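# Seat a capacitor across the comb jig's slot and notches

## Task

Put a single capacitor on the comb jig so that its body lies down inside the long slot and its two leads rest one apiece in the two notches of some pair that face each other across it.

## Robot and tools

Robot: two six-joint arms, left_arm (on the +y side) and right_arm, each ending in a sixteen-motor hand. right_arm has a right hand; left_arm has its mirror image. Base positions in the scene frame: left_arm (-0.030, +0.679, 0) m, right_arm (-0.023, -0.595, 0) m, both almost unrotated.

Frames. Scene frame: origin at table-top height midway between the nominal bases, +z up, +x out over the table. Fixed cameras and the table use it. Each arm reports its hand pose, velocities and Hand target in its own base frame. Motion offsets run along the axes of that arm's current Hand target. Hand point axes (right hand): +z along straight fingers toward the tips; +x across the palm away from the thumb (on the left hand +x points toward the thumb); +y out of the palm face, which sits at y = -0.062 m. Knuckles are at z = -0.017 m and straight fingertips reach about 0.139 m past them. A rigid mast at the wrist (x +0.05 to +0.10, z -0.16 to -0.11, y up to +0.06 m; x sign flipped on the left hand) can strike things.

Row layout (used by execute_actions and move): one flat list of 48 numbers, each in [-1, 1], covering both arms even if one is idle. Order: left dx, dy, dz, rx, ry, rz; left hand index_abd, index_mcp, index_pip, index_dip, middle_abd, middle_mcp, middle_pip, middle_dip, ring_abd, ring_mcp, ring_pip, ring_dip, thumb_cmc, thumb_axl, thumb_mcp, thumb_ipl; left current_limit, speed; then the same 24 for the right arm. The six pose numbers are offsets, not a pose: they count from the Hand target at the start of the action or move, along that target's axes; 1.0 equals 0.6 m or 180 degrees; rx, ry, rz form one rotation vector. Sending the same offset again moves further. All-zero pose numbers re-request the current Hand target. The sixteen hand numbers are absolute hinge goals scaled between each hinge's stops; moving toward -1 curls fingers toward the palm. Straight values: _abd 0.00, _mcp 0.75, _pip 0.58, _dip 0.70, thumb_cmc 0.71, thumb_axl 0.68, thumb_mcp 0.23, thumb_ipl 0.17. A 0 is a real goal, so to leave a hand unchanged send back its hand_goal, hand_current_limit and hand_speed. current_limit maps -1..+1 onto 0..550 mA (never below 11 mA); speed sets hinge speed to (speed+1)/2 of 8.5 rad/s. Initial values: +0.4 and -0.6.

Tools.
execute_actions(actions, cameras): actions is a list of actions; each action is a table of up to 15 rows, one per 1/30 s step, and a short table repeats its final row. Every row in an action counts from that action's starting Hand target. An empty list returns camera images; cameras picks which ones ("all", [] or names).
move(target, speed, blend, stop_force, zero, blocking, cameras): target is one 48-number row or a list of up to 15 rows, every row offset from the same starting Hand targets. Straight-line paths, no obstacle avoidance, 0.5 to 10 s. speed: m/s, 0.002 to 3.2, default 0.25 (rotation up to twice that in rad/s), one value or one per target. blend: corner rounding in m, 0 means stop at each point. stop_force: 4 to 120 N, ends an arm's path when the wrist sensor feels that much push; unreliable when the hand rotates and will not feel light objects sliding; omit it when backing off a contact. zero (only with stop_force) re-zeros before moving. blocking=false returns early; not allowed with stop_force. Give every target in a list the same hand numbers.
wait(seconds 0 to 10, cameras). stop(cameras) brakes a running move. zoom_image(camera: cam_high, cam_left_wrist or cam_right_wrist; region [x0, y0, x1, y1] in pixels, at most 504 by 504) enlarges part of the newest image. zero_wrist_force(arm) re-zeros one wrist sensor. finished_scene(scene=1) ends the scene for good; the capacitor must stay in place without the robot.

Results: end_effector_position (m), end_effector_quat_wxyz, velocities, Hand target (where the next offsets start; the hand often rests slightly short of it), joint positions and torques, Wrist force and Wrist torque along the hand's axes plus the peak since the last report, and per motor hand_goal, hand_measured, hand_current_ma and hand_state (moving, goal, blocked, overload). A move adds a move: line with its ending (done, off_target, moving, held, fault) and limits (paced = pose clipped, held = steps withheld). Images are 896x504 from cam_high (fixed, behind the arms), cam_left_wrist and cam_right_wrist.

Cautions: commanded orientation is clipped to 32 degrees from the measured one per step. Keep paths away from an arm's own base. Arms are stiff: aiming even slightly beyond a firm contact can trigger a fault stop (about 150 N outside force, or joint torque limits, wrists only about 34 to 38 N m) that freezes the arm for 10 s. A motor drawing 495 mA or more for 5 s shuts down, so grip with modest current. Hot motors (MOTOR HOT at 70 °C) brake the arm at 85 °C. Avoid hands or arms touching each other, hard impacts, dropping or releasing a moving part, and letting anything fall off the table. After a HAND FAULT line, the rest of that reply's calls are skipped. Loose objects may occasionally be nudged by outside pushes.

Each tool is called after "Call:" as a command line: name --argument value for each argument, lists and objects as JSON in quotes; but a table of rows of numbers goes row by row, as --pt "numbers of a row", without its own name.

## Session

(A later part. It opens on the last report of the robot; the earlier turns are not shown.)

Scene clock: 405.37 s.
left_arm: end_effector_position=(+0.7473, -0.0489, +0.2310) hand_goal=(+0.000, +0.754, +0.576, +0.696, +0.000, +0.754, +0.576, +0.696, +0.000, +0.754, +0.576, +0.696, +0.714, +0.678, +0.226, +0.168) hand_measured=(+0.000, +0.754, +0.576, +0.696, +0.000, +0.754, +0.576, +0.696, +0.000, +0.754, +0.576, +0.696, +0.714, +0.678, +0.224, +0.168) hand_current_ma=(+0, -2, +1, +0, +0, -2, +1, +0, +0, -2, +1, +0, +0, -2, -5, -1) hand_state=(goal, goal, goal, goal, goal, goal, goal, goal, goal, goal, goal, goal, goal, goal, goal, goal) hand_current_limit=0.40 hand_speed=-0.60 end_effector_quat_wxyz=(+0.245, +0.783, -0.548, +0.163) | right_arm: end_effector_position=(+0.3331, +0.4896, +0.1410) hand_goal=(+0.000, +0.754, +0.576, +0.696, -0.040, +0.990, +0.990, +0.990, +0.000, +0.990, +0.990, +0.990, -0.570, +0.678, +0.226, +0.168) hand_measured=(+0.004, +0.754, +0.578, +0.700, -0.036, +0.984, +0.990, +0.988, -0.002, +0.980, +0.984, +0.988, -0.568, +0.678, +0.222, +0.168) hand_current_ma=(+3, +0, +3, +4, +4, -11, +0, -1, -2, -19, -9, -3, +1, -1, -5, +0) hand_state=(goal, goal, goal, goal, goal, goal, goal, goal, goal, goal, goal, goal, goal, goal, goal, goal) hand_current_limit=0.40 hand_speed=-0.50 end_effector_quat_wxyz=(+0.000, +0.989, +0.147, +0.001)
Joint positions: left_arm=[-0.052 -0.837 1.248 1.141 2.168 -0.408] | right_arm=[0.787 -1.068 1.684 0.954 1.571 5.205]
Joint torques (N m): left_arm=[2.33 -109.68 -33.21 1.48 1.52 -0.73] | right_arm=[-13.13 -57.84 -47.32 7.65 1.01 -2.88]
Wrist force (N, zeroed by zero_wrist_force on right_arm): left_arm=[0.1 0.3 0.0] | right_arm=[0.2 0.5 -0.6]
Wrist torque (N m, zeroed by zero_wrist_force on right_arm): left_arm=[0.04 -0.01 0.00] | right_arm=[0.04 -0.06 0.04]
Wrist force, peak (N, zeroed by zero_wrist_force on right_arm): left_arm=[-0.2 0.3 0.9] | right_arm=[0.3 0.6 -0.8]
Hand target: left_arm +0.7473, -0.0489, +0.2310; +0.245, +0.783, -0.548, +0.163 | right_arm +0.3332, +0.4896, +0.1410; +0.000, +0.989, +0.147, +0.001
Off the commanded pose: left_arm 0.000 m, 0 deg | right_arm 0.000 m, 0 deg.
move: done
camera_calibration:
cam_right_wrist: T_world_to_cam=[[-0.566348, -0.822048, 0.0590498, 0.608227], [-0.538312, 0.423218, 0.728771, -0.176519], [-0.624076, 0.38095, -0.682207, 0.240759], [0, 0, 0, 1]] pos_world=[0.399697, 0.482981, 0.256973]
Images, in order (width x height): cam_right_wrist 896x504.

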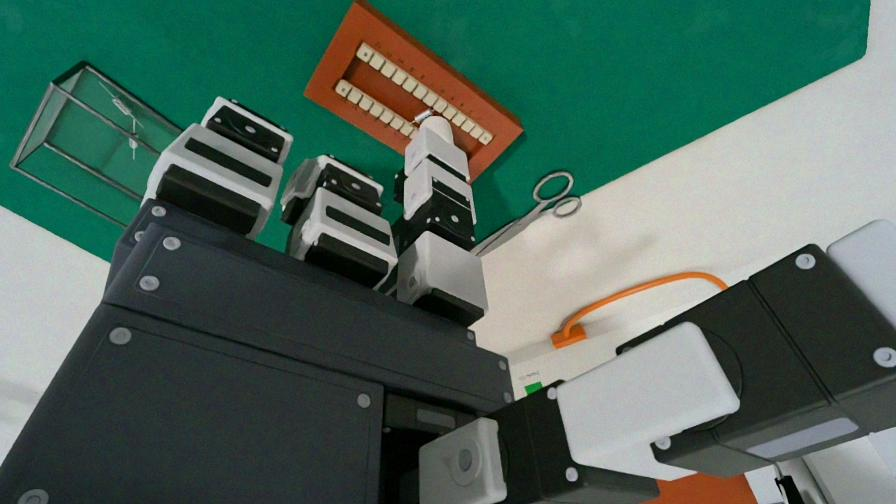

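Call:
move --pt "0 0 0 0 0 0 0 0.754 0.576 0.696 0 0.754 0.576 0.696 0 0.754 0.576 0.696 0.714 0.678 0.226 0.168 0.4 -0.6 -0.005 0 0 0 0 0 0 0.754 0.576 0.696 -0.04 0.99 0.99 0.99 0 0.99 0.99 0.99 -0.571 0.678 0.226 0.168 0.4 -0.5" --pt "0 0 0 0 0 0 0 0.754 0.576 0.696 0 0.754 0.576 0.696 0 0.754 0.576 0.696 0.714 0.678 0.226 0.168 0.4 -0.6 -0.005 0.005 -0.0030 0 0 0 0 0.754 0.576 0.696 -0.04 0.99 0.99 0.99 0 0.99 0.99 0.99 -0.571 0.678 0.226 0.168 0.4 -0.5" --pt "0 0 0 0 0 0 0 0.754 0.576 0.696 0 0.754 0.576 0.696 0 0.754 0.576 0.696 0.714 0.678 0.226 0.168 0.4 -0.6 0.0033 0.005 -0.0030 0 0 0 0 0.754 0.576 0.696 -0.04 0.99 0.99 0.99 0 0.99 0.99 0.99 -0.571 0.678 0.226 0.168 0.4 -0.5" --speed 0.01 --cameras '["cam_right_wrist"]'

Call:
zoom_image --camera "cam_right_wrist" --region '[360, 60, 490, 160]'

Scene clock: 408.10 s.
left_arm: end_effector_position=(+0.7473, -0.0489, +0.2310) hand_goal=(+0.000, +0.754, +0.576, +0.696, +0.000, +0.754, +0.576, +0.696, +0.000, +0.754, +0.576, +0.696, +0.714, +0.678, +0.226, +0.168) hand_measured=(+0.000, +0.754, +0.576, +0.696, +0.000, +0.754, +0.576, +0.696, +0.000, +0.754, +0.576, +0.696, +0.714, +0.678, +0.224, +0.168) hand_current_ma=(+0, -2, +1, +0, +0, -2, +1, +0, +0, -2, +1, +0, +0, -2, -5, -1) hand_state=(goal, goal, goal, goal, goal, goal, goal, goal, goal, goal, goal, goal, goal, goal, goal, goal) hand_current_limit=0.40 hand_speed=-0.60 end_effector_quat_wxyz=(+0.245, +0.783, -0.548, +0.163) | right_arm: end_effector_position=(+0.3358, +0.4873, +0.1428) hand_goal=(+0.000, +0.754, +0.576, +0.696, -0.040, +0.990, +0.990, +0.990, +0.000, +0.990, +0.990, +0.990, -0.570, +0.678, +0.226, +0.168) hand_measured=(+0.004, +0.754, +0.578, +0.698, -0.036, +0.984, +0.990, +0.988, -0.002, +0.980, +0.984, +0.988, -0.568, +0.678, +0.222, +0.168) hand_current_ma=(+3, +0, +3, +4, +4, -11, +0, -1, -2, -19, -9, -3, +1, -1, -5, +0) hand_state=(goal, goal, goal, goal, goal, goal, goal, goal, goal, goal, goal, goal, goal, goal, goal, goal) hand_current_limit=0.40 hand_speed=-0.50 end_effector_quat_wxyz=(+0.000, +0.989, +0.147, +0.001)
Joint positions: left_arm=[-0.052 -0.837 1.248 1.141 2.168 -0.408] | right_arm=[0.781 -1.071 1.684 0.957 1.571 5.199]
Joint torques (N m): left_arm=[3.25 -108.68 -33.26 1.41 1.64 -0.98] | right_arm=[-13.69 -57.24 -47.8 8.07 0.53 -2.71]
Wrist force (N, zeroed by zero_wrist_force on right_arm): left_arm=[-0.3 0.6 0.6] | right_arm=[0.1 0.4 -0.5]
Wrist torque (N m, zeroed by zero_wrist_force on right_arm): left_arm=[0.05 0.05 -0.03] | right_arm=[0.01 -0.06 0.03]
Wrist force, peak (N, zeroed by zero_wrist_force on right_arm): left_arm=[-0.1 0.5 1.1] | right_arm=[0.2 0.9 -0.8]
Hand target: left_arm +0.7473, -0.0489, +0.2310; +0.245, +0.783, -0.548, +0.163 | right_arm +0.3360, +0.4873, +0.1428; +0.000, +0.989, +0.147, +0.001
Off the commanded pose: left_arm 0.000 m, 0 deg | right_arm 0.000 m, 0 deg.
move: done
camera_calibration:
cam_right_wrist: T_world_to_cam=[[-0.566383, -0.822027, 0.059011, 0.60783], [-0.538346, 0.423238, 0.728734, -0.175336], [-0.624015, 0.380974, -0.68225, 0.244585], [0, 0, 0, 1]] pos_world=[0.402497, 0.480681, 0.258773]
Images, in order (width x height): cam_right_wrist 896x504.

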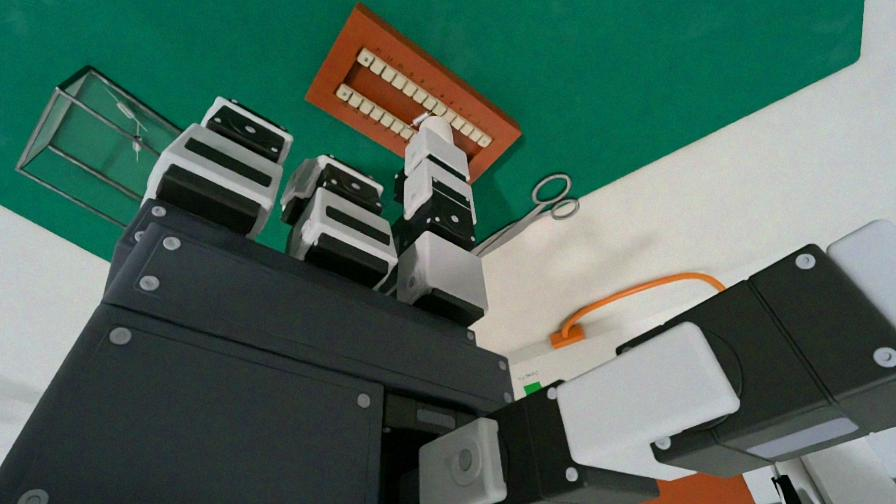

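Scaled by 3.877 from the camera's 896x504 image, which has a finer 1280x720 frame.

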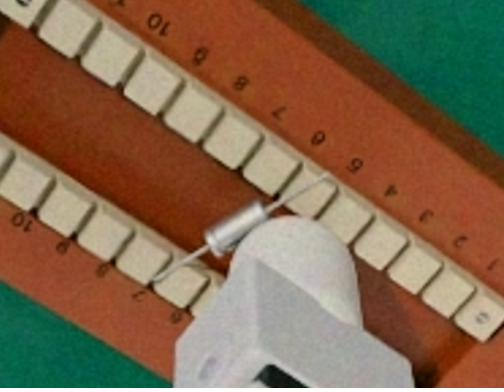

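Call:
move --pt "0 0 0 0 0 0 0 0.754 0.576 0.696 0 0.754 0.576 0.696 0 0.754 0.576 0.696 0.714 0.678 0.226 0.168 0.4 -0.6 0.005 0 0 0 0 0 0 0.754 0.576 0.696 -0.04 0.99 0.99 0.99 0 0.99 0.99 0.99 -0.571 0.678 0.226 0.168 0.4 -0.5" --speed 0.01 --cameras '["cam_right_wrist"]'

Call:
zoom_image --camera "cam_right_wrist" --region '[360, 60, 490, 160]'

Scene clock: 408.87 s.
left_arm: end_effector_position=(+0.7473, -0.0489, +0.2310) hand_goal=(+0.000, +0.754, +0.576, +0.696, +0.000, +0.754, +0.576, +0.696, +0.000, +0.754, +0.576, +0.696, +0.714, +0.678, +0.226, +0.168) hand_measured=(+0.000, +0.754, +0.576, +0.696, +0.000, +0.754, +0.576, +0.696, +0.000, +0.754, +0.576, +0.696, +0.714, +0.678, +0.224, +0.168) hand_current_ma=(+0, -2, +1, +0, +0, -2, +1, +0, +0, -2, +1, +0, +0, -2, -5, -1) hand_state=(goal, goal, goal, goal, goal, goal, goal, goal, goal, goal, goal, goal, goal, goal, goal, goal) hand_current_limit=0.40 hand_speed=-0.60 end_effector_quat_wxyz=(+0.245, +0.783, -0.548, +0.163) | right_arm: end_effector_position=(+0.3387, +0.4882, +0.1428) hand_goal=(+0.000, +0.754, +0.576, +0.696, -0.040, +0.990, +0.990, +0.990, +0.000, +0.990, +0.990, +0.990, -0.570, +0.678, +0.226, +0.168) hand_measured=(+0.004, +0.754, +0.578, +0.698, -0.036, +0.984, +0.990, +0.988, -0.002, +0.980, +0.984, +0.988, -0.568, +0.678, +0.222, +0.168) hand_current_ma=(+3, +0, +3, +4, +4, -11, +0, -1, -2, -19, -9, -3, +1, -1, -5, +0) hand_state=(goal, goal, goal, goal, goal, goal, goal, goal, goal, goal, goal, goal, goal, goal, goal, goal) hand_current_limit=0.40 hand_speed=-0.50 end_effector_quat_wxyz=(+0.000, +0.989, +0.147, +0.001)
Joint positions: left_arm=[-0.052 -0.837 1.248 1.141 2.168 -0.408] | right_arm=[0.779 -1.068 1.679 0.958 1.571 5.197]
Joint torques (N m): left_arm=[2.8 -109.09 -33.29 1.31 1.43 -1.24] | right_arm=[-17.05 -58.2 -48.43 8.13 -0.37 -2.86]
Wrist force (N, zeroed by zero_wrist_force on right_arm): left_arm=[-0.1 0.1 0.5] | right_arm=[0.0 0.4 -0.6]
Wrist torque (N m, zeroed by zero_wrist_force on right_arm): left_arm=[-0.01 0.03 -0.01] | right_arm=[0.02 -0.04 0.02]
Wrist force, peak (N, zeroed by zero_wrist_force on right_arm): left_arm=[-0.5 0.6 0.9] | right_arm=[0.1 0.7 -0.6]
Hand target: left_arm +0.7473, -0.0489, +0.2310; +0.245, +0.783, -0.548, +0.163 | right_arm +0.3388, +0.4882, +0.1428; +0.000, +0.989, +0.147, +0.001
Off the commanded pose: left_arm 0.000 m, 0 deg | right_arm 0.000 m, 0 deg.
move: done
camera_calibration:
cam_right_wrist: T_world_to_cam=[[-0.56643, -0.82199, 0.059075, 0.610197], [-0.538296, 0.423311, 0.728729, -0.17421], [-0.624014, 0.380974, -0.68225, 0.246052], [0, 0, 0, 1]] pos_world=[0.405397, 0.481581, 0.258773]
Images, in order (width x height): cam_right_wrist 896x504.

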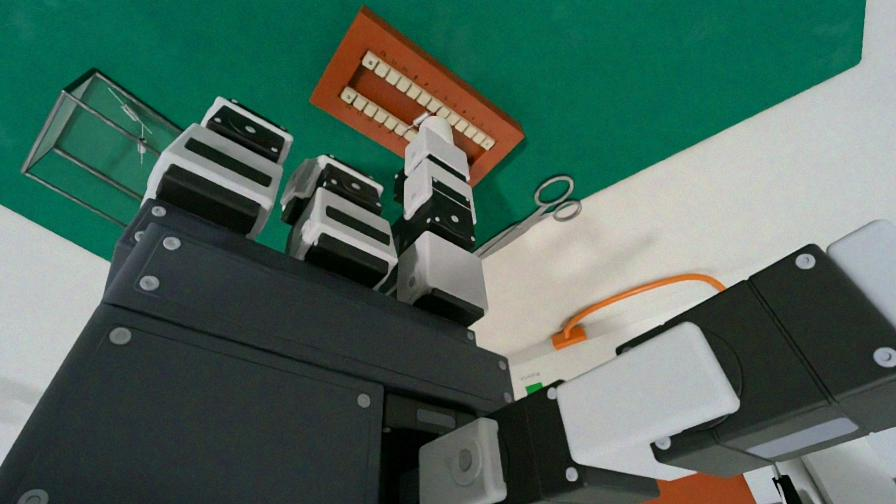

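Scaled by 3.877 from the camera's 896x504 image, which has a finer 1280x720 frame.

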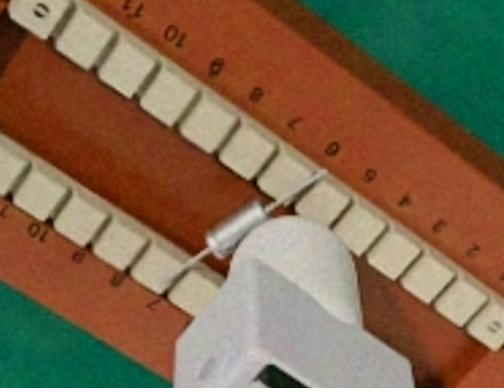

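Call:
move --pt "0 0 0 0 0 0 0 0.754 0.576 0.696 0 0.754 0.576 0.696 0 0.754 0.576 0.696 0.714 0.678 0.226 0.168 0.4 -0.6 0.0038 0 0 0 0 0 0 0.754 0.576 0.696 -0.04 0.99 0.99 0.99 0 0.99 0.99 0.99 -0.571 0.678 0.226 0.168 0.4 -0.5" --speed 0.01 --cameras '["cam_right_wrist"]'

Call:
zoom_image --camera "cam_right_wrist" --region '[380, 80, 470, 150]'

Scene clock: 410.03 s.
left_arm: end_effector_position=(+0.7473, -0.0489, +0.2310) hand_goal=(+0.000, +0.754, +0.576, +0.696, +0.000, +0.754, +0.576, +0.696, +0.000, +0.754, +0.576, +0.696, +0.714, +0.678, +0.226, +0.168) hand_measured=(+0.000, +0.754, +0.576, +0.696, +0.000, +0.754, +0.576, +0.696, +0.000, +0.754, +0.576, +0.696, +0.714, +0.678, +0.224, +0.168) hand_current_ma=(+0, -2, +1, +0, +0, -2, +1, +0, +0, -2, +1, +0, +0, -2, -5, -1) hand_state=(goal, goal, goal, goal, goal, goal, goal, goal, goal, goal, goal, goal, goal, goal, goal, goal) hand_current_limit=0.40 hand_speed=-0.60 end_effector_quat_wxyz=(+0.245, +0.783, -0.548, +0.163) | right_arm: end_effector_position=(+0.3409, +0.4888, +0.1428) hand_goal=(+0.000, +0.754, +0.576, +0.696, -0.040, +0.990, +0.990, +0.990, +0.000, +0.990, +0.990, +0.990, -0.570, +0.678, +0.226, +0.168) hand_measured=(+0.004, +0.754, +0.578, +0.698, -0.036, +0.984, +0.990, +0.988, -0.002, +0.980, +0.984, +0.988, -0.568, +0.678, +0.222, +0.168) hand_current_ma=(+3, +0, +3, +4, +4, -11, +0, -1, -2, -19, -9, -3, +1, -1, -5, +0) hand_state=(goal, goal, goal, goal, goal, goal, goal, goal, goal, goal, goal, goal, goal, goal, goal, goal) hand_current_limit=0.40 hand_speed=-0.50 end_effector_quat_wxyz=(+0.000, +0.989, +0.147, +0.001)
Joint positions: left_arm=[-0.052 -0.837 1.248 1.141 2.168 -0.408] | right_arm=[0.777 -1.066 1.675 0.96 1.571 5.195]
Joint torques (N m): left_arm=[2.39 -109.58 -32.99 1.66 1.49 -1.14] | right_arm=[-13.49 -55.13 -48.26 7.73 -1.59 -2.64]
Wrist force (N, zeroed by zero_wrist_force on right_arm): left_arm=[-0.3 0.3 0.2] | right_arm=[0.1 0.4 -0.4]
Wrist torque (N m, zeroed by zero_wrist_force on right_arm): left_arm=[0.04 0.05 -0.03] | right_arm=[0.00 -0.06 0.03]
Wrist force, peak (N, zeroed by zero_wrist_force on right_arm): left_arm=[0.2 0.3 1.0] | right_arm=[0.3 0.5 -0.8]
Hand target: left_arm +0.7473, -0.0489, +0.2310; +0.245, +0.783, -0.548, +0.163 | right_arm +0.3410, +0.4889, +0.1428; +0.000, +0.989, +0.147, +0.001
Off the commanded pose: left_arm 0.000 m, 0 deg | right_arm 0.000 m, 0 deg.
move: done
camera_calibration:
cam_right_wrist: T_world_to_cam=[[-0.56643, -0.82199, 0.059075, 0.611936], [-0.538296, 0.423311, 0.728729, -0.17328], [-0.624014, 0.380974, -0.68225, 0.247196], [0, 0, 0, 1]] pos_world=[0.407597, 0.482181, 0.258773]
Images, in order (width x height): cam_right_wrist 896x504.

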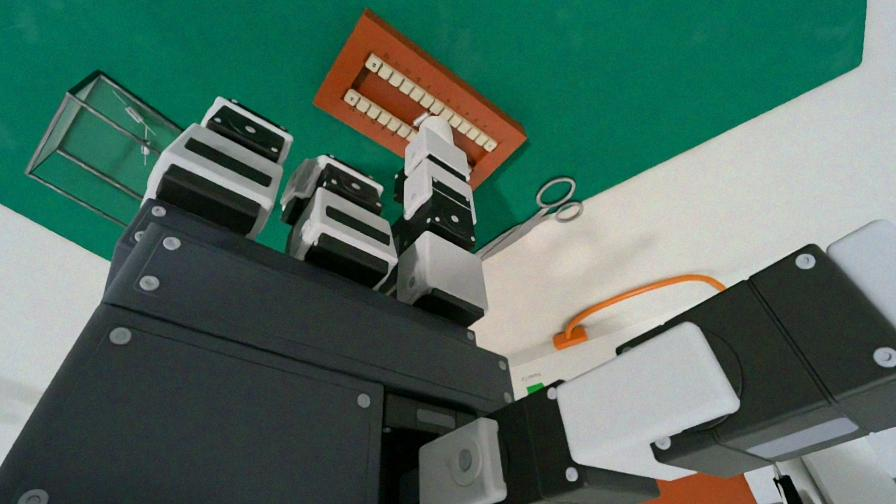

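Scaled by 5.600 from the camera's 896x504 image, which has a finer 1280x720 frame.

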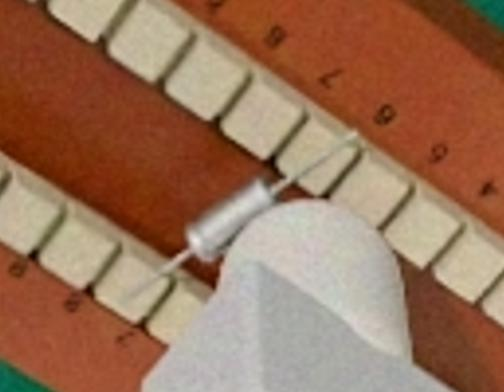

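Call:
move --pt "0 0 0 0 0 0 0 0.754 0.576 0.696 0 0.754 0.576 0.696 0 0.754 0.576 0.696 0.714 0.678 0.226 0.168 0.4 -0.6 -0.0025 0.0011 -0.0008 0 0 0 0 0.754 0.576 0.696 -0.04 0.99 0.99 0.99 0 0.99 0.99 0.99 -0.571 0.678 0.226 0.168 0.4 -0.5" --pt "0 0 0 0 0 0 0 0.754 0.576 0.696 0 0.754 0.576 0.696 0 0.754 0.576 0.696 0.714 0.678 0.226 0.168 0.4 -0.6 0.0058 0.0011 -0.0008 0 0 0 0 0.754 0.576 0.696 -0.04 0.99 0.99 0.99 0 0.99 0.99 0.99 -0.571 0.678 0.226 0.168 0.4 -0.5" --speed 0.01 --cameras '["cam_right_wrist"]'

Call:
zoom_image --camera "cam_right_wrist" --region '[380, 80, 470, 150]'

Scene clock: 412.30 s.
left_arm: end_effector_position=(+0.7473, -0.0489, +0.2310) hand_goal=(+0.000, +0.754, +0.576, +0.696, +0.000, +0.754, +0.576, +0.696, +0.000, +0.754, +0.576, +0.696, +0.714, +0.678, +0.226, +0.168) hand_measured=(+0.000, +0.754, +0.576, +0.696, +0.000, +0.754, +0.576, +0.696, +0.000, +0.754, +0.576, +0.696, +0.714, +0.678, +0.224, +0.168) hand_current_ma=(+0, -2, +1, +0, +0, -2, +1, +0, +0, -2, +1, +0, +0, -2, -5, -1) hand_state=(goal, goal, goal, goal, goal, goal, goal, goal, goal, goal, goal, goal, goal, goal, goal, goal) hand_current_limit=0.40 hand_speed=-0.60 end_effector_quat_wxyz=(+0.245, +0.783, -0.548, +0.163) | right_arm: end_effector_position=(+0.3444, +0.4892, +0.1433) hand_goal=(+0.000, +0.754, +0.576, +0.696, -0.040, +0.990, +0.990, +0.990, +0.000, +0.990, +0.990, +0.990, -0.570, +0.678, +0.226, +0.168) hand_measured=(+0.004, +0.754, +0.578, +0.698, -0.036, +0.984, +0.990, +0.988, -0.002, +0.980, +0.984, +0.988, -0.568, +0.678, +0.222, +0.168) hand_current_ma=(+3, +0, +2, +4, +4, -11, +0, -1, -2, -19, -9, -3, +1, -1, -5, +0) hand_state=(goal, goal, goal, goal, goal, goal, goal, goal, goal, goal, goal, goal, goal, goal, goal, goal) hand_current_limit=0.40 hand_speed=-0.50 end_effector_quat_wxyz=(+0.000, +0.989, +0.147, +0.001)
Joint positions: left_arm=[-0.052 -0.837 1.248 1.141 2.168 -0.408] | right_arm=[0.774 -1.063 1.67 0.963 1.571 5.192]
Joint torques (N m): left_arm=[1.73 -110.89 -33.54 1.63 1.59 -0.85] | right_arm=[-14.65 -57.81 -47.85 7.85 -2.16 -2.63]
Wrist force (N, zeroed by zero_wrist_force on right_arm): left_arm=[0.2 0.2 0.3] | right_arm=[0.1 0.6 -0.5]
Wrist torque (N m, zeroed by zero_wrist_force on right_arm): left_arm=[0.01 -0.01 0.01] | right_arm=[0.04 -0.06 0.03]
Wrist force, peak (N, zeroed by zero_wrist_force on right_arm): left_arm=[-0.7 0.3 0.9] | right_arm=[0.2 0.7 -0.6]
Hand target: left_arm +0.7473, -0.0489, +0.2310; +0.245, +0.783, -0.548, +0.163 | right_arm +0.3445, +0.4892, +0.1433; +0.000, +0.989, +0.147, +0.001
Off the commanded pose: left_arm 0.000 m, 0 deg | right_arm 0.000 m, 0 deg.
move: done
camera_calibration:
cam_right_wrist: T_world_to_cam=[[-0.566348, -0.822048, 0.0590498, 0.614219], [-0.538312, 0.423218, 0.728771, -0.171889], [-0.624076, 0.38095, -0.682207, 0.249595], [0, 0, 0, 1]] pos_world=[0.411097, 0.482581, 0.259273]
Images, in order (width x height): cam_right_wrist 896x504.

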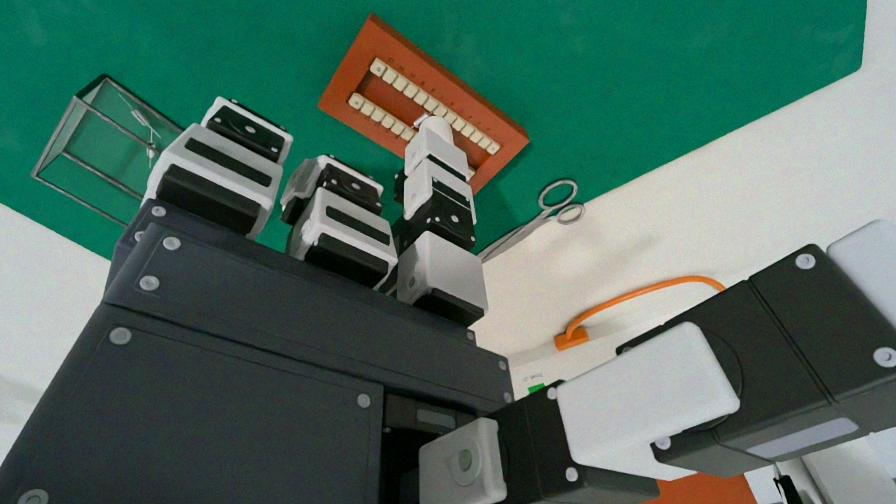

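Scaled by 5.600 from the camera's 896x504 image, which has a finer 1280x720 frame.

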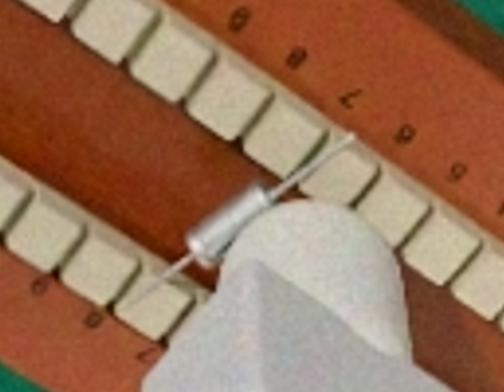

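Call:
move --pt "0 0 0 0 0 0 0 0.754 0.576 0.696 0 0.754 0.576 0.696 0 0.754 0.576 0.696 0.714 0.678 0.226 0.168 0.4 -0.6 0.0067 0 0 0 0 0 0 0.754 0.576 0.696 -0.04 0.99 0.99 0.99 0 0.99 0.99 0.99 -0.571 0.678 0.226 0.168 0.4 -0.5" --speed 0.01 --cameras '["cam_right_wrist"]'

Call:
zoom_image --camera "cam_right_wrist" --region '[380, 80, 470, 150]'

Scene clock: 413.43 s.
left_arm: end_effector_position=(+0.7473, -0.0489, +0.2310) hand_goal=(+0.000, +0.754, +0.576, +0.696, +0.000, +0.754, +0.576, +0.696, +0.000, +0.754, +0.576, +0.696, +0.714, +0.678, +0.226, +0.168) hand_measured=(+0.000, +0.754, +0.576, +0.696, +0.000, +0.754, +0.576, +0.696, +0.000, +0.754, +0.576, +0.696, +0.714, +0.678, +0.224, +0.168) hand_current_ma=(+0, -2, +1, +0, +0, -2, +1, +0, +0, -2, +1, +0, +0, -2, -5, -1) hand_state=(goal, goal, goal, goal, goal, goal, goal, goal, goal, goal, goal, goal, goal, goal, goal, goal) hand_current_limit=0.40 hand_speed=-0.60 end_effector_quat_wxyz=(+0.245, +0.783, -0.548, +0.163) | right_arm: end_effector_position=(+0.3483, +0.4904, +0.1433) hand_goal=(+0.000, +0.754, +0.576, +0.696, -0.040, +0.990, +0.990, +0.990, +0.000, +0.990, +0.990, +0.990, -0.570, +0.678, +0.226, +0.168) hand_measured=(+0.030, +0.754, +0.578, +0.698, -0.036, +0.984, +0.990, +0.988, -0.002, +0.980, +0.984, +0.988, -0.568, +0.678, +0.222, +0.168) hand_current_ma=(+61, +0, +2, +3, +4, -11, +0, -1, -2, -19, -9, -3, +1, -1, -5, +0) hand_state=(blocked, goal, goal, goal, goal, goal, goal, goal, goal, goal, goal, goal, goal, goal, goal, goal) hand_current_limit=0.40 hand_speed=-0.50 end_effector_quat_wxyz=(+0.000, +0.989, +0.147, +0.001)
Joint positions: left_arm=[-0.052 -0.837 1.248 1.141 2.168 -0.408] | right_arm=[0.771 -1.059 1.664 0.965 1.571 5.189]
Joint torques (N m): left_arm=[1.07 -109 -33.05 1.65 1.42 -1.17] | right_arm=[-14.38 -57.78 -46.37 6.63 -1.85 -3.04]
Wrist force (N, zeroed by zero_wrist_force on right_arm): left_arm=[0.0 0.1 0.3] | right_arm=[-1.5 0.4 -3.1]
Wrist torque (N m, zeroed by zero_wrist_force on right_arm): left_arm=[0.00 0.02 -0.01] | right_arm=[0.21 -0.31 -0.09]
Wrist force, peak (N, zeroed by zero_wrist_force on right_arm): left_arm=[-0.1 0.2 1.1] | right_arm=[-1.5 0.4 -3.1]
Hand target: left_arm +0.7473, -0.0489, +0.2310; +0.245, +0.783, -0.548, +0.163 | right_arm +0.3484, +0.4904, +0.1433; +0.000, +0.989, +0.147, +0.001
Off the commanded pose: left_arm 0.000 m, 0 deg | right_arm 0.000 m, 0 deg.
move: done
camera_calibration:
cam_right_wrist: T_world_to_cam=[[-0.566392, -0.822013, 0.0591097, 0.6174], [-0.538265, 0.423286, 0.728766, -0.170348], [-0.624075, 0.380951, -0.682207, 0.251571], [0, 0, 0, 1]] pos_world=[0.414997, 0.483781, 0.259273]
Images, in order (width x height): cam_right_wrist 896x504.

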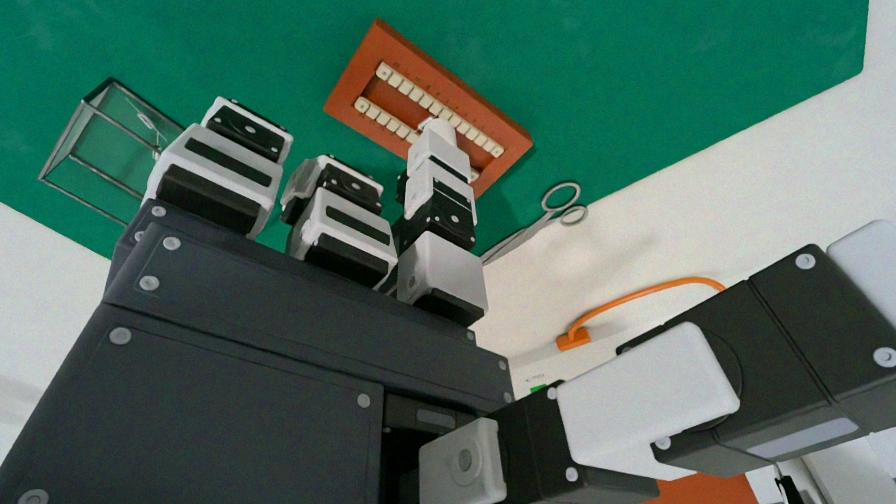

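Scaled by 5.600 from the camera's 896x504 image, which has a finer 1280x720 frame.

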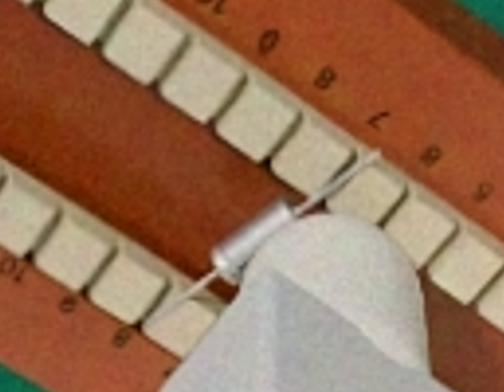

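Call:
move --pt "0 0 0 0 0 0 0 0.754 0.576 0.696 0 0.754 0.576 0.696 0 0.754 0.576 0.696 0.714 0.678 0.226 0.168 0.4 -0.6 -0.0117 0 0 0 0 0 0 0.754 0.576 0.696 -0.04 0.99 0.99 0.99 0 0.99 0.99 0.99 -0.571 0.678 0.226 0.168 0.4 -0.5" --speed 0.02 --cameras '["cam_right_wrist"]'

Call:
zoom_image --camera "cam_right_wrist" --region '[380, 80, 470, 150]'

Scene clock: 416.30 s.
left_arm: end_effector_position=(+0.7473, -0.0489, +0.2310) hand_goal=(+0.000, +0.754, +0.576, +0.696, +0.000, +0.754, +0.576, +0.696, +0.000, +0.754, +0.576, +0.696, +0.714, +0.678, +0.226, +0.168) hand_measured=(+0.000, +0.754, +0.576, +0.696, +0.000, +0.754, +0.576, +0.696, +0.000, +0.754, +0.576, +0.696, +0.714, +0.678, +0.224, +0.168) hand_current_ma=(+0, -2, +1, +0, +0, -2, +1, +0, +0, -2, +1, +0, +0, -2, -5, -1) hand_state=(goal, goal, goal, goal, goal, goal, goal, goal, goal, goal, goal, goal, goal, goal, goal, goal) hand_current_limit=0.40 hand_speed=-0.60 end_effector_quat_wxyz=(+0.245, +0.783, -0.548, +0.163) | right_arm: end_effector_position=(+0.3418, +0.4884, +0.1433) hand_goal=(+0.000, +0.754, +0.576, +0.696, -0.040, +0.990, +0.990, +0.990, +0.000, +0.990, +0.990, +0.990, -0.570, +0.678, +0.226, +0.168) hand_measured=(+0.004, +0.754, +0.578, +0.698, -0.036, +0.984, +0.990, +0.988, -0.002, +0.980, +0.984, +0.988, -0.568, +0.678, +0.222, +0.168) hand_current_ma=(+3, +1, +2, +3, +4, -11, +0, -1, -2, -19, -9, -3, +1, -1, -5, +0) hand_state=(goal, goal, goal, goal, goal, goal, goal, goal, goal, goal, goal, goal, goal, goal, goal, goal) hand_current_limit=0.40 hand_speed=-0.50 end_effector_quat_wxyz=(+0.000, +0.989, +0.147, +0.001)
Joint positions: left_arm=[-0.052 -0.837 1.248 1.141 2.168 -0.408] | right_arm=[0.776 -1.066 1.675 0.961 1.571 5.194]
Joint torques (N m): left_arm=[1.26 -110.57 -32.92 1.62 1.54 -1.43] | right_arm=[12.73 -93.95 -17.58 1.01 -1.82 0.81]
Wrist force (N, zeroed by zero_wrist_force on right_arm): left_arm=[0.1 0.2 0.0] | right_arm=[0.3 0.7 -0.2]
Wrist torque (N m, zeroed by zero_wrist_force on right_arm): left_arm=[0.04 -0.01 0.01] | right_arm=[0.03 -0.09 0.05]
Wrist force, peak (N, zeroed by zero_wrist_force on right_arm): left_arm=[-0.3 0.5 1.0] | right_arm=[-1.6 0.3 -3.3]
Hand target: left_arm +0.7473, -0.0489, +0.2310; +0.245, +0.783, -0.548, +0.163 | right_arm +0.3417, +0.4884, +0.1433; +0.000, +0.989, +0.147, +0.001
Off the commanded pose: left_arm 0.000 m, 0 deg | right_arm 0.000 m, 0 deg.
move: done
camera_calibration:
cam_right_wrist: T_world_to_cam=[[-0.566392, -0.822013, 0.0591097, 0.612074], [-0.538265, 0.423286, 0.728766, -0.173001], [-0.624075, 0.380951, -0.682207, 0.248277], [0, 0, 0, 1]] pos_world=[0.408497, 0.481781, 0.259273]
Images, in order (width x height): cam_right_wrist 896x504.

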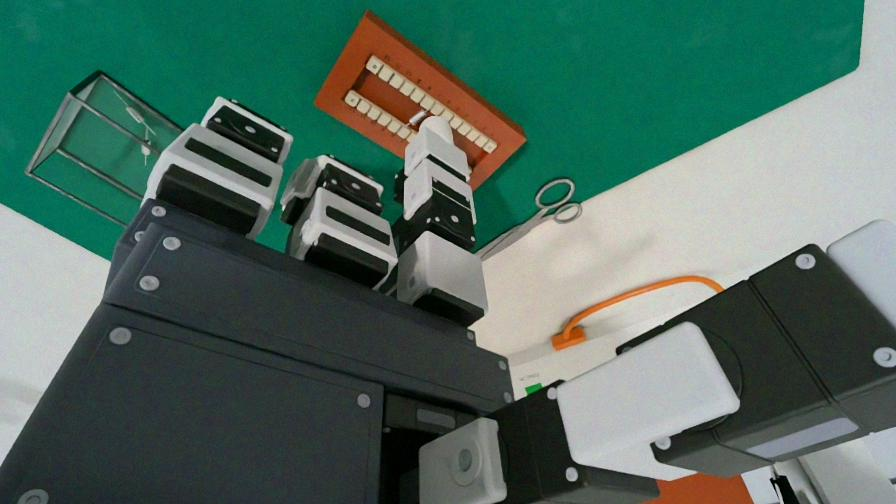

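Scaled by 5.600 from the camera's 896x504 image, which has a finer 1280x720 frame.

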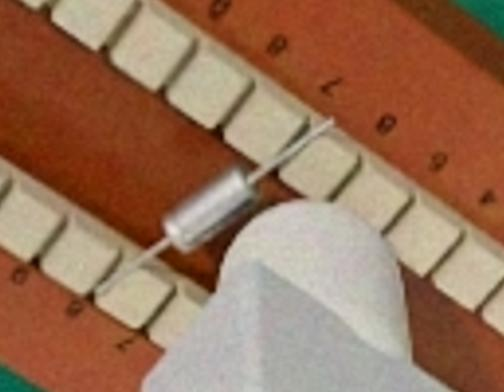

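Call:
zoom_image --camera "cam_right_wrist" --region '[392, 92, 446, 138]'

Scaled by 9.333 from the camera's 896x504 image, which has a finer 1280x720 frame.

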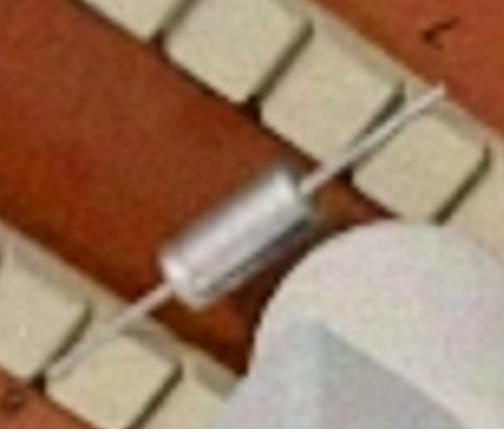

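Call:
move --pt "0 0 0 0 0 0 0 0.754 0.576 0.696 0 0.754 0.576 0.696 0 0.754 0.576 0.696 0.714 0.678 0.226 0.168 0.4 -0.6 -0.003 0 -0.022 0 0 0 0 0.754 0.576 0.696 -0.04 0.99 0.99 0.99 0 0.99 0.99 0.99 -0.571 0.678 0.226 0.168 0.4 -0.5" --pt "0 0 0 0 0 0 0 0.754 0.576 0.696 0 0.754 0.576 0.696 0 0.754 0.576 0.696 0.714 0.678 0.226 0.168 0.4 -0.6 0.0513 -0.0107 -0.022 0 0 0 0 0.754 0.576 0.696 -0.04 0.99 0.99 0.99 0 0.99 0.99 0.99 -0.571 0.678 0.226 0.168 0.4 -0.5" --speed 0.08 --cameras '["cam_right_wrist"]'

Call:
zoom_image --camera "cam_right_wrist" --region '[420, 80, 520, 160]'

Scene clock: 418.90 s.
left_arm: end_effector_position=(+0.7473, -0.0489, +0.2310) hand_goal=(+0.000, +0.754, +0.576, +0.696, +0.000, +0.754, +0.576, +0.696, +0.000, +0.754, +0.576, +0.696, +0.714, +0.678, +0.226, +0.168) hand_measured=(+0.000, +0.754, +0.576, +0.696, +0.000, +0.754, +0.576, +0.696, +0.000, +0.754, +0.576, +0.696, +0.714, +0.678, +0.224, +0.168) hand_current_ma=(+0, -2, +1, +0, +0, -2, +1, +0, +0, -2, +1, +0, +0, -2, -5, -1) hand_state=(goal, goal, goal, goal, goal, goal, goal, goal, goal, goal, goal, goal, goal, goal, goal, goal) hand_current_limit=0.40 hand_speed=-0.60 end_effector_quat_wxyz=(+0.245, +0.783, -0.548, +0.163) | right_arm: end_effector_position=(+0.3691, +0.5034, +0.1565) hand_goal=(+0.000, +0.754, +0.576, +0.696, -0.040, +0.990, +0.990, +0.990, +0.000, +0.990, +0.990, +0.990, -0.570, +0.678, +0.226, +0.168) hand_measured=(+0.002, +0.754, +0.578, +0.698, -0.036, +0.984, +0.990, +0.988, -0.002, +0.980, +0.984, +0.988, -0.568, +0.678, +0.222, +0.168) hand_current_ma=(+3, +1, +2, +3, +4, -11, +0, -1, -2, -19, -9, -3, +1, -1, -5, +0) hand_state=(goal, goal, goal, goal, goal, goal, goal, goal, goal, goal, goal, goal, goal, goal, goal, goal) hand_current_limit=0.40 hand_speed=-0.50 end_effector_quat_wxyz=(+0.000, +0.989, +0.147, +0.001)
Joint positions: left_arm=[-0.052 -0.837 1.248 1.141 2.168 -0.408] | right_arm=[0.764 -1.04 1.605 1.005 1.571 5.181]
Joint torques (N m): left_arm=[2.47 -109.67 -33.44 1.57 1.54 -0.98] | right_arm=[-16.49 -61.14 -48.1 8 -1.36 -2.85]
Wrist force (N, zeroed by zero_wrist_force on right_arm): left_arm=[-0.3 0.1 0.4] | right_arm=[0.2 0.2 -0.4]
Wrist torque (N m, zeroed by zero_wrist_force on right_arm): left_arm=[0.01 0.05 -0.03] | right_arm=[-0.03 -0.07 0.04]
Wrist force, peak (N, zeroed by zero_wrist_force on right_arm): left_arm=[-0.1 0.4 1.0] | right_arm=[-0.5 0.6 -0.7]
Hand target: left_arm +0.7473, -0.0489, +0.2310; +0.245, +0.783, -0.548, +0.163 | right_arm +0.3692, +0.5035, +0.1565; +0.000, +0.989, +0.147, +0.001
Off the commanded pose: left_arm 0.000 m, 0 deg | right_arm 0.000 m, 0 deg.
move: done
camera_calibration:
cam_right_wrist: T_world_to_cam=[[-0.566348, -0.822048, 0.0590498, 0.639101], [-0.538312, 0.423218, 0.728771, -0.174222], [-0.624076, 0.38095, -0.682207, 0.268605], [0, 0, 0, 1]] pos_world=[0.435797, 0.496781, 0.272473]
Images, in order (width x height): cam_right_wrist 896x504.

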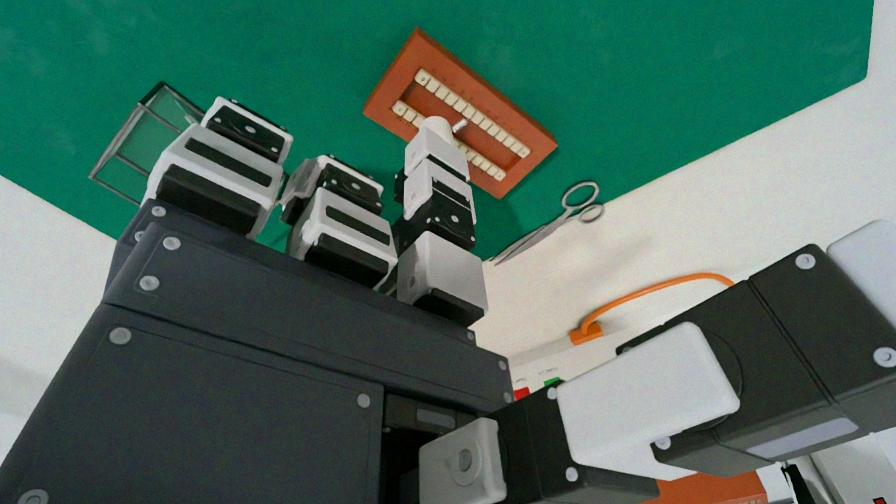

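Scaled by 5.040 from the camera's 896x504 image, which has a finer 1280x720 frame.

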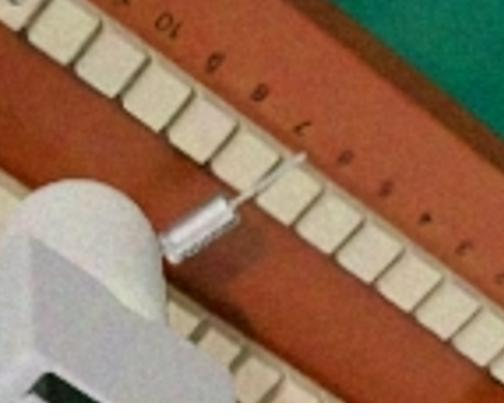

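Call:
move --pt "0 0 0 0 0 0 0 0.754 0.576 0.696 0 0.754 0.576 0.696 0 0.754 0.576 0.696 0.714 0.678 0.226 0.168 0.4 -0.6 0 0 0.0223 0 0 0 0 0.754 0.576 0.696 -0.04 0.99 0.99 0.99 0 0.99 0.99 0.99 -0.571 0.678 0.226 0.168 0.4 -0.5" --speed 0.02 --stop_force 4 --cameras '["cam_right_wrist"]'

Call:
zoom_image --camera "cam_right_wrist" --region '[420, 80, 520, 160]'

Scene clock: 420.60 s.
left_arm: end_effector_position=(+0.7473, -0.0489, +0.2310) hand_goal=(+0.000, +0.754, +0.576, +0.696, +0.000, +0.754, +0.576, +0.696, +0.000, +0.754, +0.576, +0.696, +0.714, +0.678, +0.226, +0.168) hand_measured=(+0.000, +0.754, +0.576, +0.696, +0.000, +0.754, +0.576, +0.696, +0.000, +0.754, +0.576, +0.696, +0.714, +0.678, +0.224, +0.168) hand_current_ma=(+0, -2, +1, +0, +0, -2, +1, +0, +0, -2, +1, +0, +0, -2, -5, -1) hand_state=(goal, goal, goal, goal, goal, goal, goal, goal, goal, goal, goal, goal, goal, goal, goal, goal) hand_current_limit=0.40 hand_speed=-0.60 end_effector_quat_wxyz=(+0.245, +0.783, -0.548, +0.163) | right_arm: end_effector_position=(+0.3693, +0.5035, +0.1431) hand_goal=(+0.000, +0.754, +0.576, +0.696, -0.040, +0.990, +0.990, +0.990, +0.000, +0.990, +0.990, +0.990, -0.570, +0.678, +0.226, +0.168) hand_measured=(+0.002, +0.754, +0.578, +0.698, -0.036, +0.984, +0.990, +0.988, -0.002, +0.980, +0.984, +0.988, -0.568, +0.678, +0.222, +0.168) hand_current_ma=(+3, +1, +2, +3, +4, -11, +0, -1, -2, -19, -9, -3, +1, -1, -5, +0) hand_state=(goal, goal, goal, goal, goal, goal, goal, goal, goal, goal, goal, goal, goal, goal, goal, goal) hand_current_limit=0.40 hand_speed=-0.50 end_effector_quat_wxyz=(+0.000, +0.989, +0.147, +0.001)
Joint positions: left_arm=[-0.052 -0.837 1.248 1.141 2.168 -0.408] | right_arm=[0.763 -1.028 1.613 0.985 1.571 5.181]
Joint torques (N m): left_arm=[1.75 -110.34 -33.24 1.63 1.75 -1] | right_arm=[-14.77 -61.33 -17.96 1.14 -1.81 -2.77]
Wrist force (N, zeroed by zero_wrist_force on right_arm): left_arm=[0.2 0.2 0.5] | right_arm=[0.1 0.3 -0.3]
Wrist torque (N m, zeroed by zero_wrist_force on right_arm): left_arm=[0.01 -0.01 0.01] | right_arm=[-0.02 -0.06 0.04]
Wrist force, peak (N, zeroed by zero_wrist_force on right_arm): left_arm=[0.2 0.3 1.0] | right_arm=[-0.1 0.5 -0.8]
Hand target: left_arm +0.7473, -0.0489, +0.2310; +0.245, +0.783, -0.548, +0.163 | right_arm +0.3693, +0.5035, +0.1431; +0.000, +0.989, +0.147, +0.001
Off the commanded pose: left_arm 0.000 m, 0 deg | right_arm 0.000 m, 0 deg.
move: done
camera_calibration:
cam_right_wrist: T_world_to_cam=[[-0.566348, -0.822048, 0.0590498, 0.640031], [-0.538312, 0.423218, 0.728771, -0.164445], [-0.624076, 0.38095, -0.682207, 0.259488], [0, 0, 0, 1]] pos_world=[0.435897, 0.496881, 0.259073]
Images, in order (width x height): cam_right_wrist 896x504.

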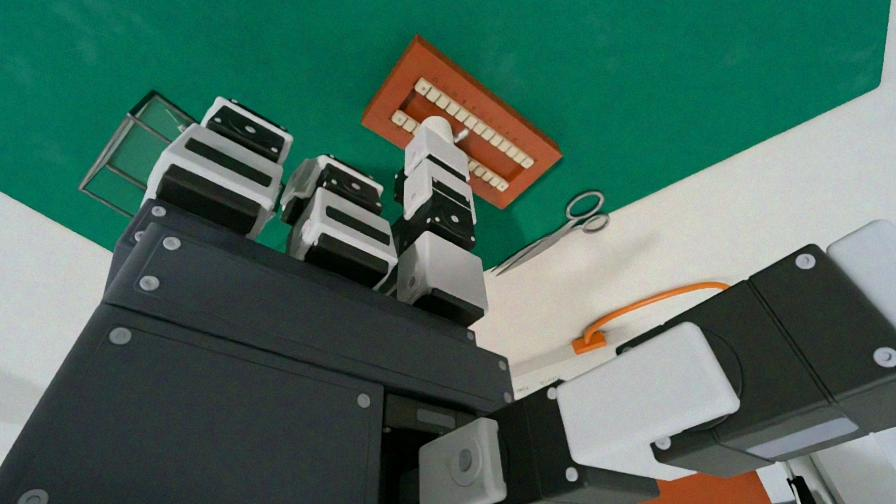

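Scaled by 5.040 from the camera's 896x504 image, which has a finer 1280x720 frame.

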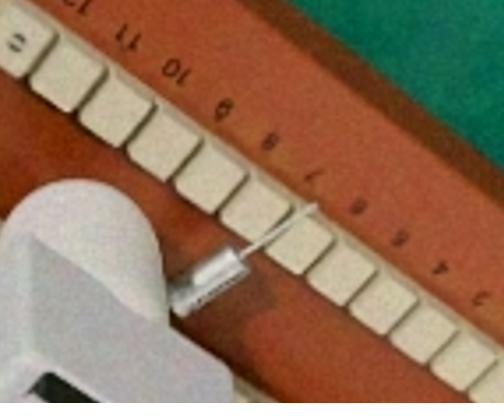

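Call:
move --pt "0 0 0 0 0 0 0 0.754 0.576 0.696 0 0.754 0.576 0.696 0 0.754 0.576 0.696 0.714 0.678 0.226 0.168 0.4 -0.6 -0.0142 0 0 0 0 0 0 0.754 0.576 0.696 -0.04 0.99 0.99 0.99 0 0.99 0.99 0.99 -0.571 0.678 0.226 0.168 0.4 -0.5" --speed 0.01 --cameras '["cam_right_wrist"]'

Call:
zoom_image --camera "cam_right_wrist" --region '[420, 80, 520, 160]'

Scene clock: 421.83 s.
left_arm: end_effector_position=(+0.7473, -0.0489, +0.2310) hand_goal=(+0.000, +0.754, +0.576, +0.696, +0.000, +0.754, +0.576, +0.696, +0.000, +0.754, +0.576, +0.696, +0.714, +0.678, +0.226, +0.168) hand_measured=(+0.000, +0.754, +0.576, +0.696, +0.000, +0.754, +0.576, +0.696, +0.000, +0.754, +0.576, +0.696, +0.714, +0.678, +0.224, +0.168) hand_current_ma=(+0, -2, +1, +0, +0, -2, +1, +0, +0, -2, +1, +0, +0, -2, -5, -1) hand_state=(goal, goal, goal, goal, goal, goal, goal, goal, goal, goal, goal, goal, goal, goal, goal, goal) hand_current_limit=0.40 hand_speed=-0.60 end_effector_quat_wxyz=(+0.245, +0.783, -0.548, +0.163) | right_arm: end_effector_position=(+0.3612, +0.5010, +0.1431) hand_goal=(+0.000, +0.754, +0.576, +0.696, -0.040, +0.990, +0.990, +0.990, +0.000, +0.990, +0.990, +0.990, -0.570, +0.678, +0.226, +0.168) hand_measured=(+0.002, +0.754, +0.578, +0.698, -0.036, +0.984, +0.990, +0.988, -0.002, +0.980, +0.984, +0.988, -0.568, +0.678, +0.222, +0.168) hand_current_ma=(+3, +1, +2, +3, +4, -11, +0, -1, -2, -19, -9, -3, +1, -1, -5, +0) hand_state=(goal, goal, goal, goal, goal, goal, goal, goal, goal, goal, goal, goal, goal, goal, goal, goal) hand_current_limit=0.40 hand_speed=-0.50 end_effector_quat_wxyz=(+0.000, +0.989, +0.147, +0.001)
Joint positions: left_arm=[-0.052 -0.837 1.248 1.141 2.168 -0.408] | right_arm=[0.769 -1.037 1.627 0.979 1.571 5.187]
Joint torques (N m): left_arm=[2.18 -112.52 -33.97 1.56 1.54 -1.17] | right_arm=[14.6 -95.59 -18.61 0.8 -1.42 1.06]
Wrist force (N, zeroed by zero_wrist_force on right_arm): left_arm=[-0.3 0.0 1.2] | right_arm=[0.0 0.4 -0.4]
Wrist torque (N m, zeroed by zero_wrist_force on right_arm): left_arm=[-0.08 0.08 -0.03] | right_arm=[-0.01 -0.05 0.03]
Wrist force, peak (N, zeroed by zero_wrist_force on right_arm): left_arm=[-0.3 0.0 1.2] | right_arm=[0.0 0.5 -0.6]
Hand target: left_arm +0.7473, -0.0489, +0.2310; +0.245, +0.783, -0.548, +0.163 | right_arm +0.3611, +0.5010, +0.1431; +0.000, +0.989, +0.147, +0.001
Off the commanded pose: left_arm 0.000 m, 0 deg | right_arm 0.000 m, 0 deg.
move: done
camera_calibration:
cam_right_wrist: T_world_to_cam=[[-0.566348, -0.822048, 0.0590498, 0.633445], [-0.538312, 0.423218, 0.728771, -0.167693], [-0.624076, 0.38095, -0.682207, 0.255447], [0, 0, 0, 1]] pos_world=[0.427897, 0.494381, 0.259073]
Images, in order (width x height): cam_right_wrist 896x504.

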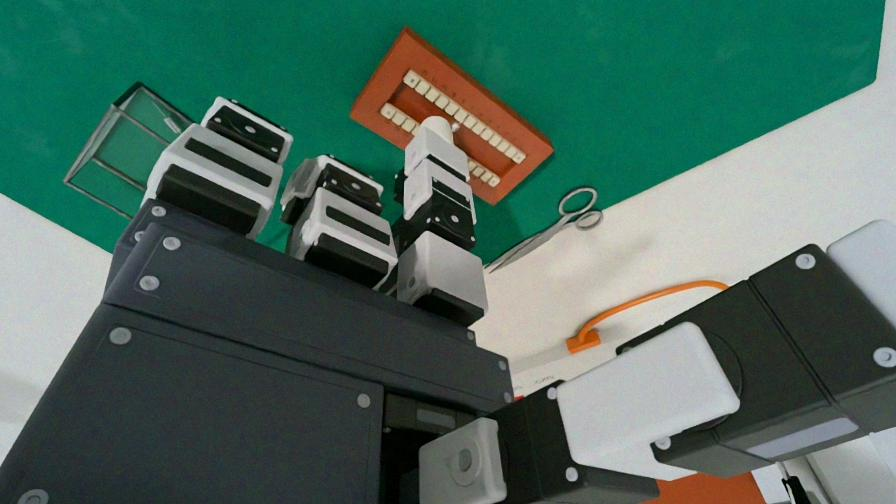

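Scaled by 5.040 from the camera's 896x504 image, which has a finer 1280x720 frame.

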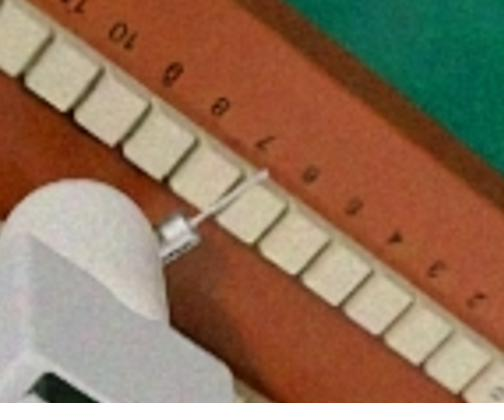

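Call:
move --pt "0 0 0 0 0 0 0 0.754 0.576 0.696 0 0.754 0.576 0.696 0 0.754 0.576 0.696 0.714 0.678 0.226 0.168 0.4 -0.6 -0.004 0 0 0 0 0 0 0.754 0.576 0.696 -0.04 0.99 0.99 0.99 0 0.99 0.99 0.99 -0.571 0.678 0.226 0.168 0.4 -0.5" --speed 0.01 --cameras '["cam_right_wrist"]'

Call:
zoom_image --camera "cam_right_wrist" --region '[420, 80, 520, 160]'

Scene clock: 429.23 s.
left_arm: end_effector_position=(+0.7473, -0.0489, +0.2310) hand_goal=(+0.000, +0.754, +0.576, +0.696, +0.000, +0.754, +0.576, +0.696, +0.000, +0.754, +0.576, +0.696, +0.714, +0.678, +0.226, +0.168) hand_measured=(+0.000, +0.754, +0.576, +0.696, +0.000, +0.754, +0.576, +0.696, +0.000, +0.754, +0.576, +0.696, +0.714, +0.678, +0.224, +0.168) hand_current_ma=(+0, -2, +1, +0, +0, -2, +1, +0, +0, -2, +1, +0, +0, -2, -5, -1) hand_state=(goal, goal, goal, goal, goal, goal, goal, goal, goal, goal, goal, goal, goal, goal, goal, goal) hand_current_limit=0.40 hand_speed=-0.60 end_effector_quat_wxyz=(+0.245, +0.783, -0.548, +0.163) | right_arm: end_effector_position=(+0.3589, +0.5003, +0.1431) hand_goal=(+0.000, +0.754, +0.576, +0.696, -0.040, +0.990, +0.990, +0.990, +0.000, +0.990, +0.990, +0.990, -0.570, +0.678, +0.226, +0.168) hand_measured=(+0.002, +0.754, +0.578, +0.698, -0.036, +0.984, +0.990, +0.988, -0.002, +0.980, +0.984, +0.988, -0.568, +0.678, +0.222, +0.168) hand_current_ma=(+3, +1, +2, +3, +4, -11, +0, -1, -2, -19, -9, -3, +1, -1, -5, +0) hand_state=(goal, goal, goal, goal, goal, goal, goal, goal, goal, goal, goal, goal, goal, goal, goal, goal) hand_current_limit=0.40 hand_speed=-0.50 end_effector_quat_wxyz=(+0.000, +0.989, +0.147, +0.001)
Joint positions: left_arm=[-0.052 -0.837 1.248 1.141 2.168 -0.408] | right_arm=[0.771 -1.039 1.631 0.978 1.571 5.188]
Joint torques (N m): left_arm=[3.17 -110.88 -33.1 1.58 1.65 -1.54] | right_arm=[12.73 -97.59 -18.22 1.28 0.85 0.81]
Wrist force (N, zeroed by zero_wrist_force on right_arm): left_arm=[0.1 0.5 0.5] | right_arm=[-0.1 0.6 -0.3]
Wrist torque (N m, zeroed by zero_wrist_force on right_arm): left_arm=[0.03 0.00 0.00] | right_arm=[0.01 -0.04 0.03]
Wrist force, peak (N, zeroed by zero_wrist_force on right_arm): left_arm=[-0.6 0.1 1.1] | right_arm=[0.5 0.2 -0.7]
Hand target: left_arm +0.7473, -0.0489, +0.2310; +0.245, +0.783, -0.548, +0.163 | right_arm +0.3588, +0.5003, +0.1431; +0.000, +0.989, +0.147, +0.001
Off the commanded pose: left_arm 0.000 m, 0 deg | right_arm 0.000 m, 0 deg.
move: done
camera_calibration:
cam_right_wrist: T_world_to_cam=[[-0.566348, -0.822048, 0.0590498, 0.631511], [-0.538312, 0.423218, 0.728771, -0.168689], [-0.624076, 0.38095, -0.682207, 0.254216], [0, 0, 0, 1]] pos_world=[0.425497, 0.493681, 0.259073]
Images, in order (width x height): cam_right_wrist 896x504.

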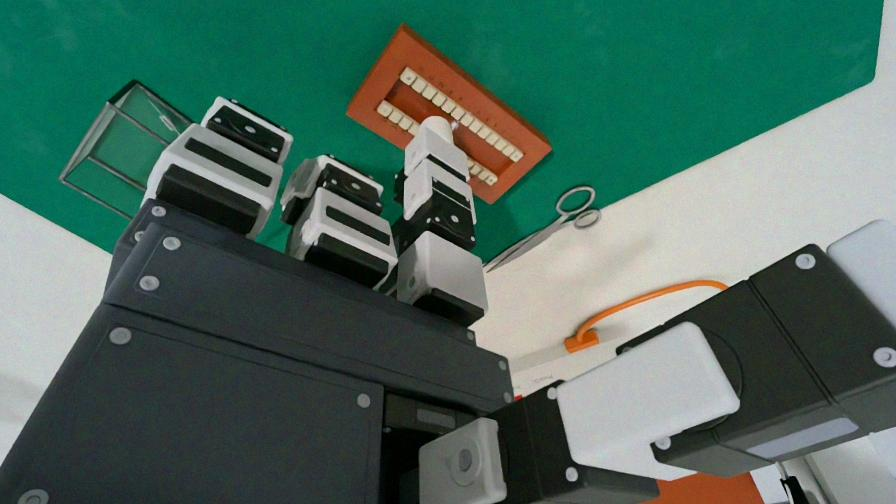

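Scaled by 5.040 from the camera's 896x504 image, which has a finer 1280x720 frame.

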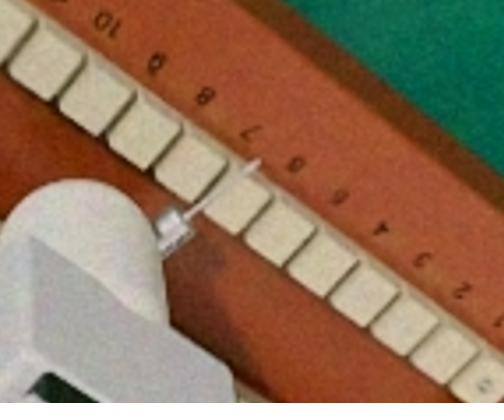

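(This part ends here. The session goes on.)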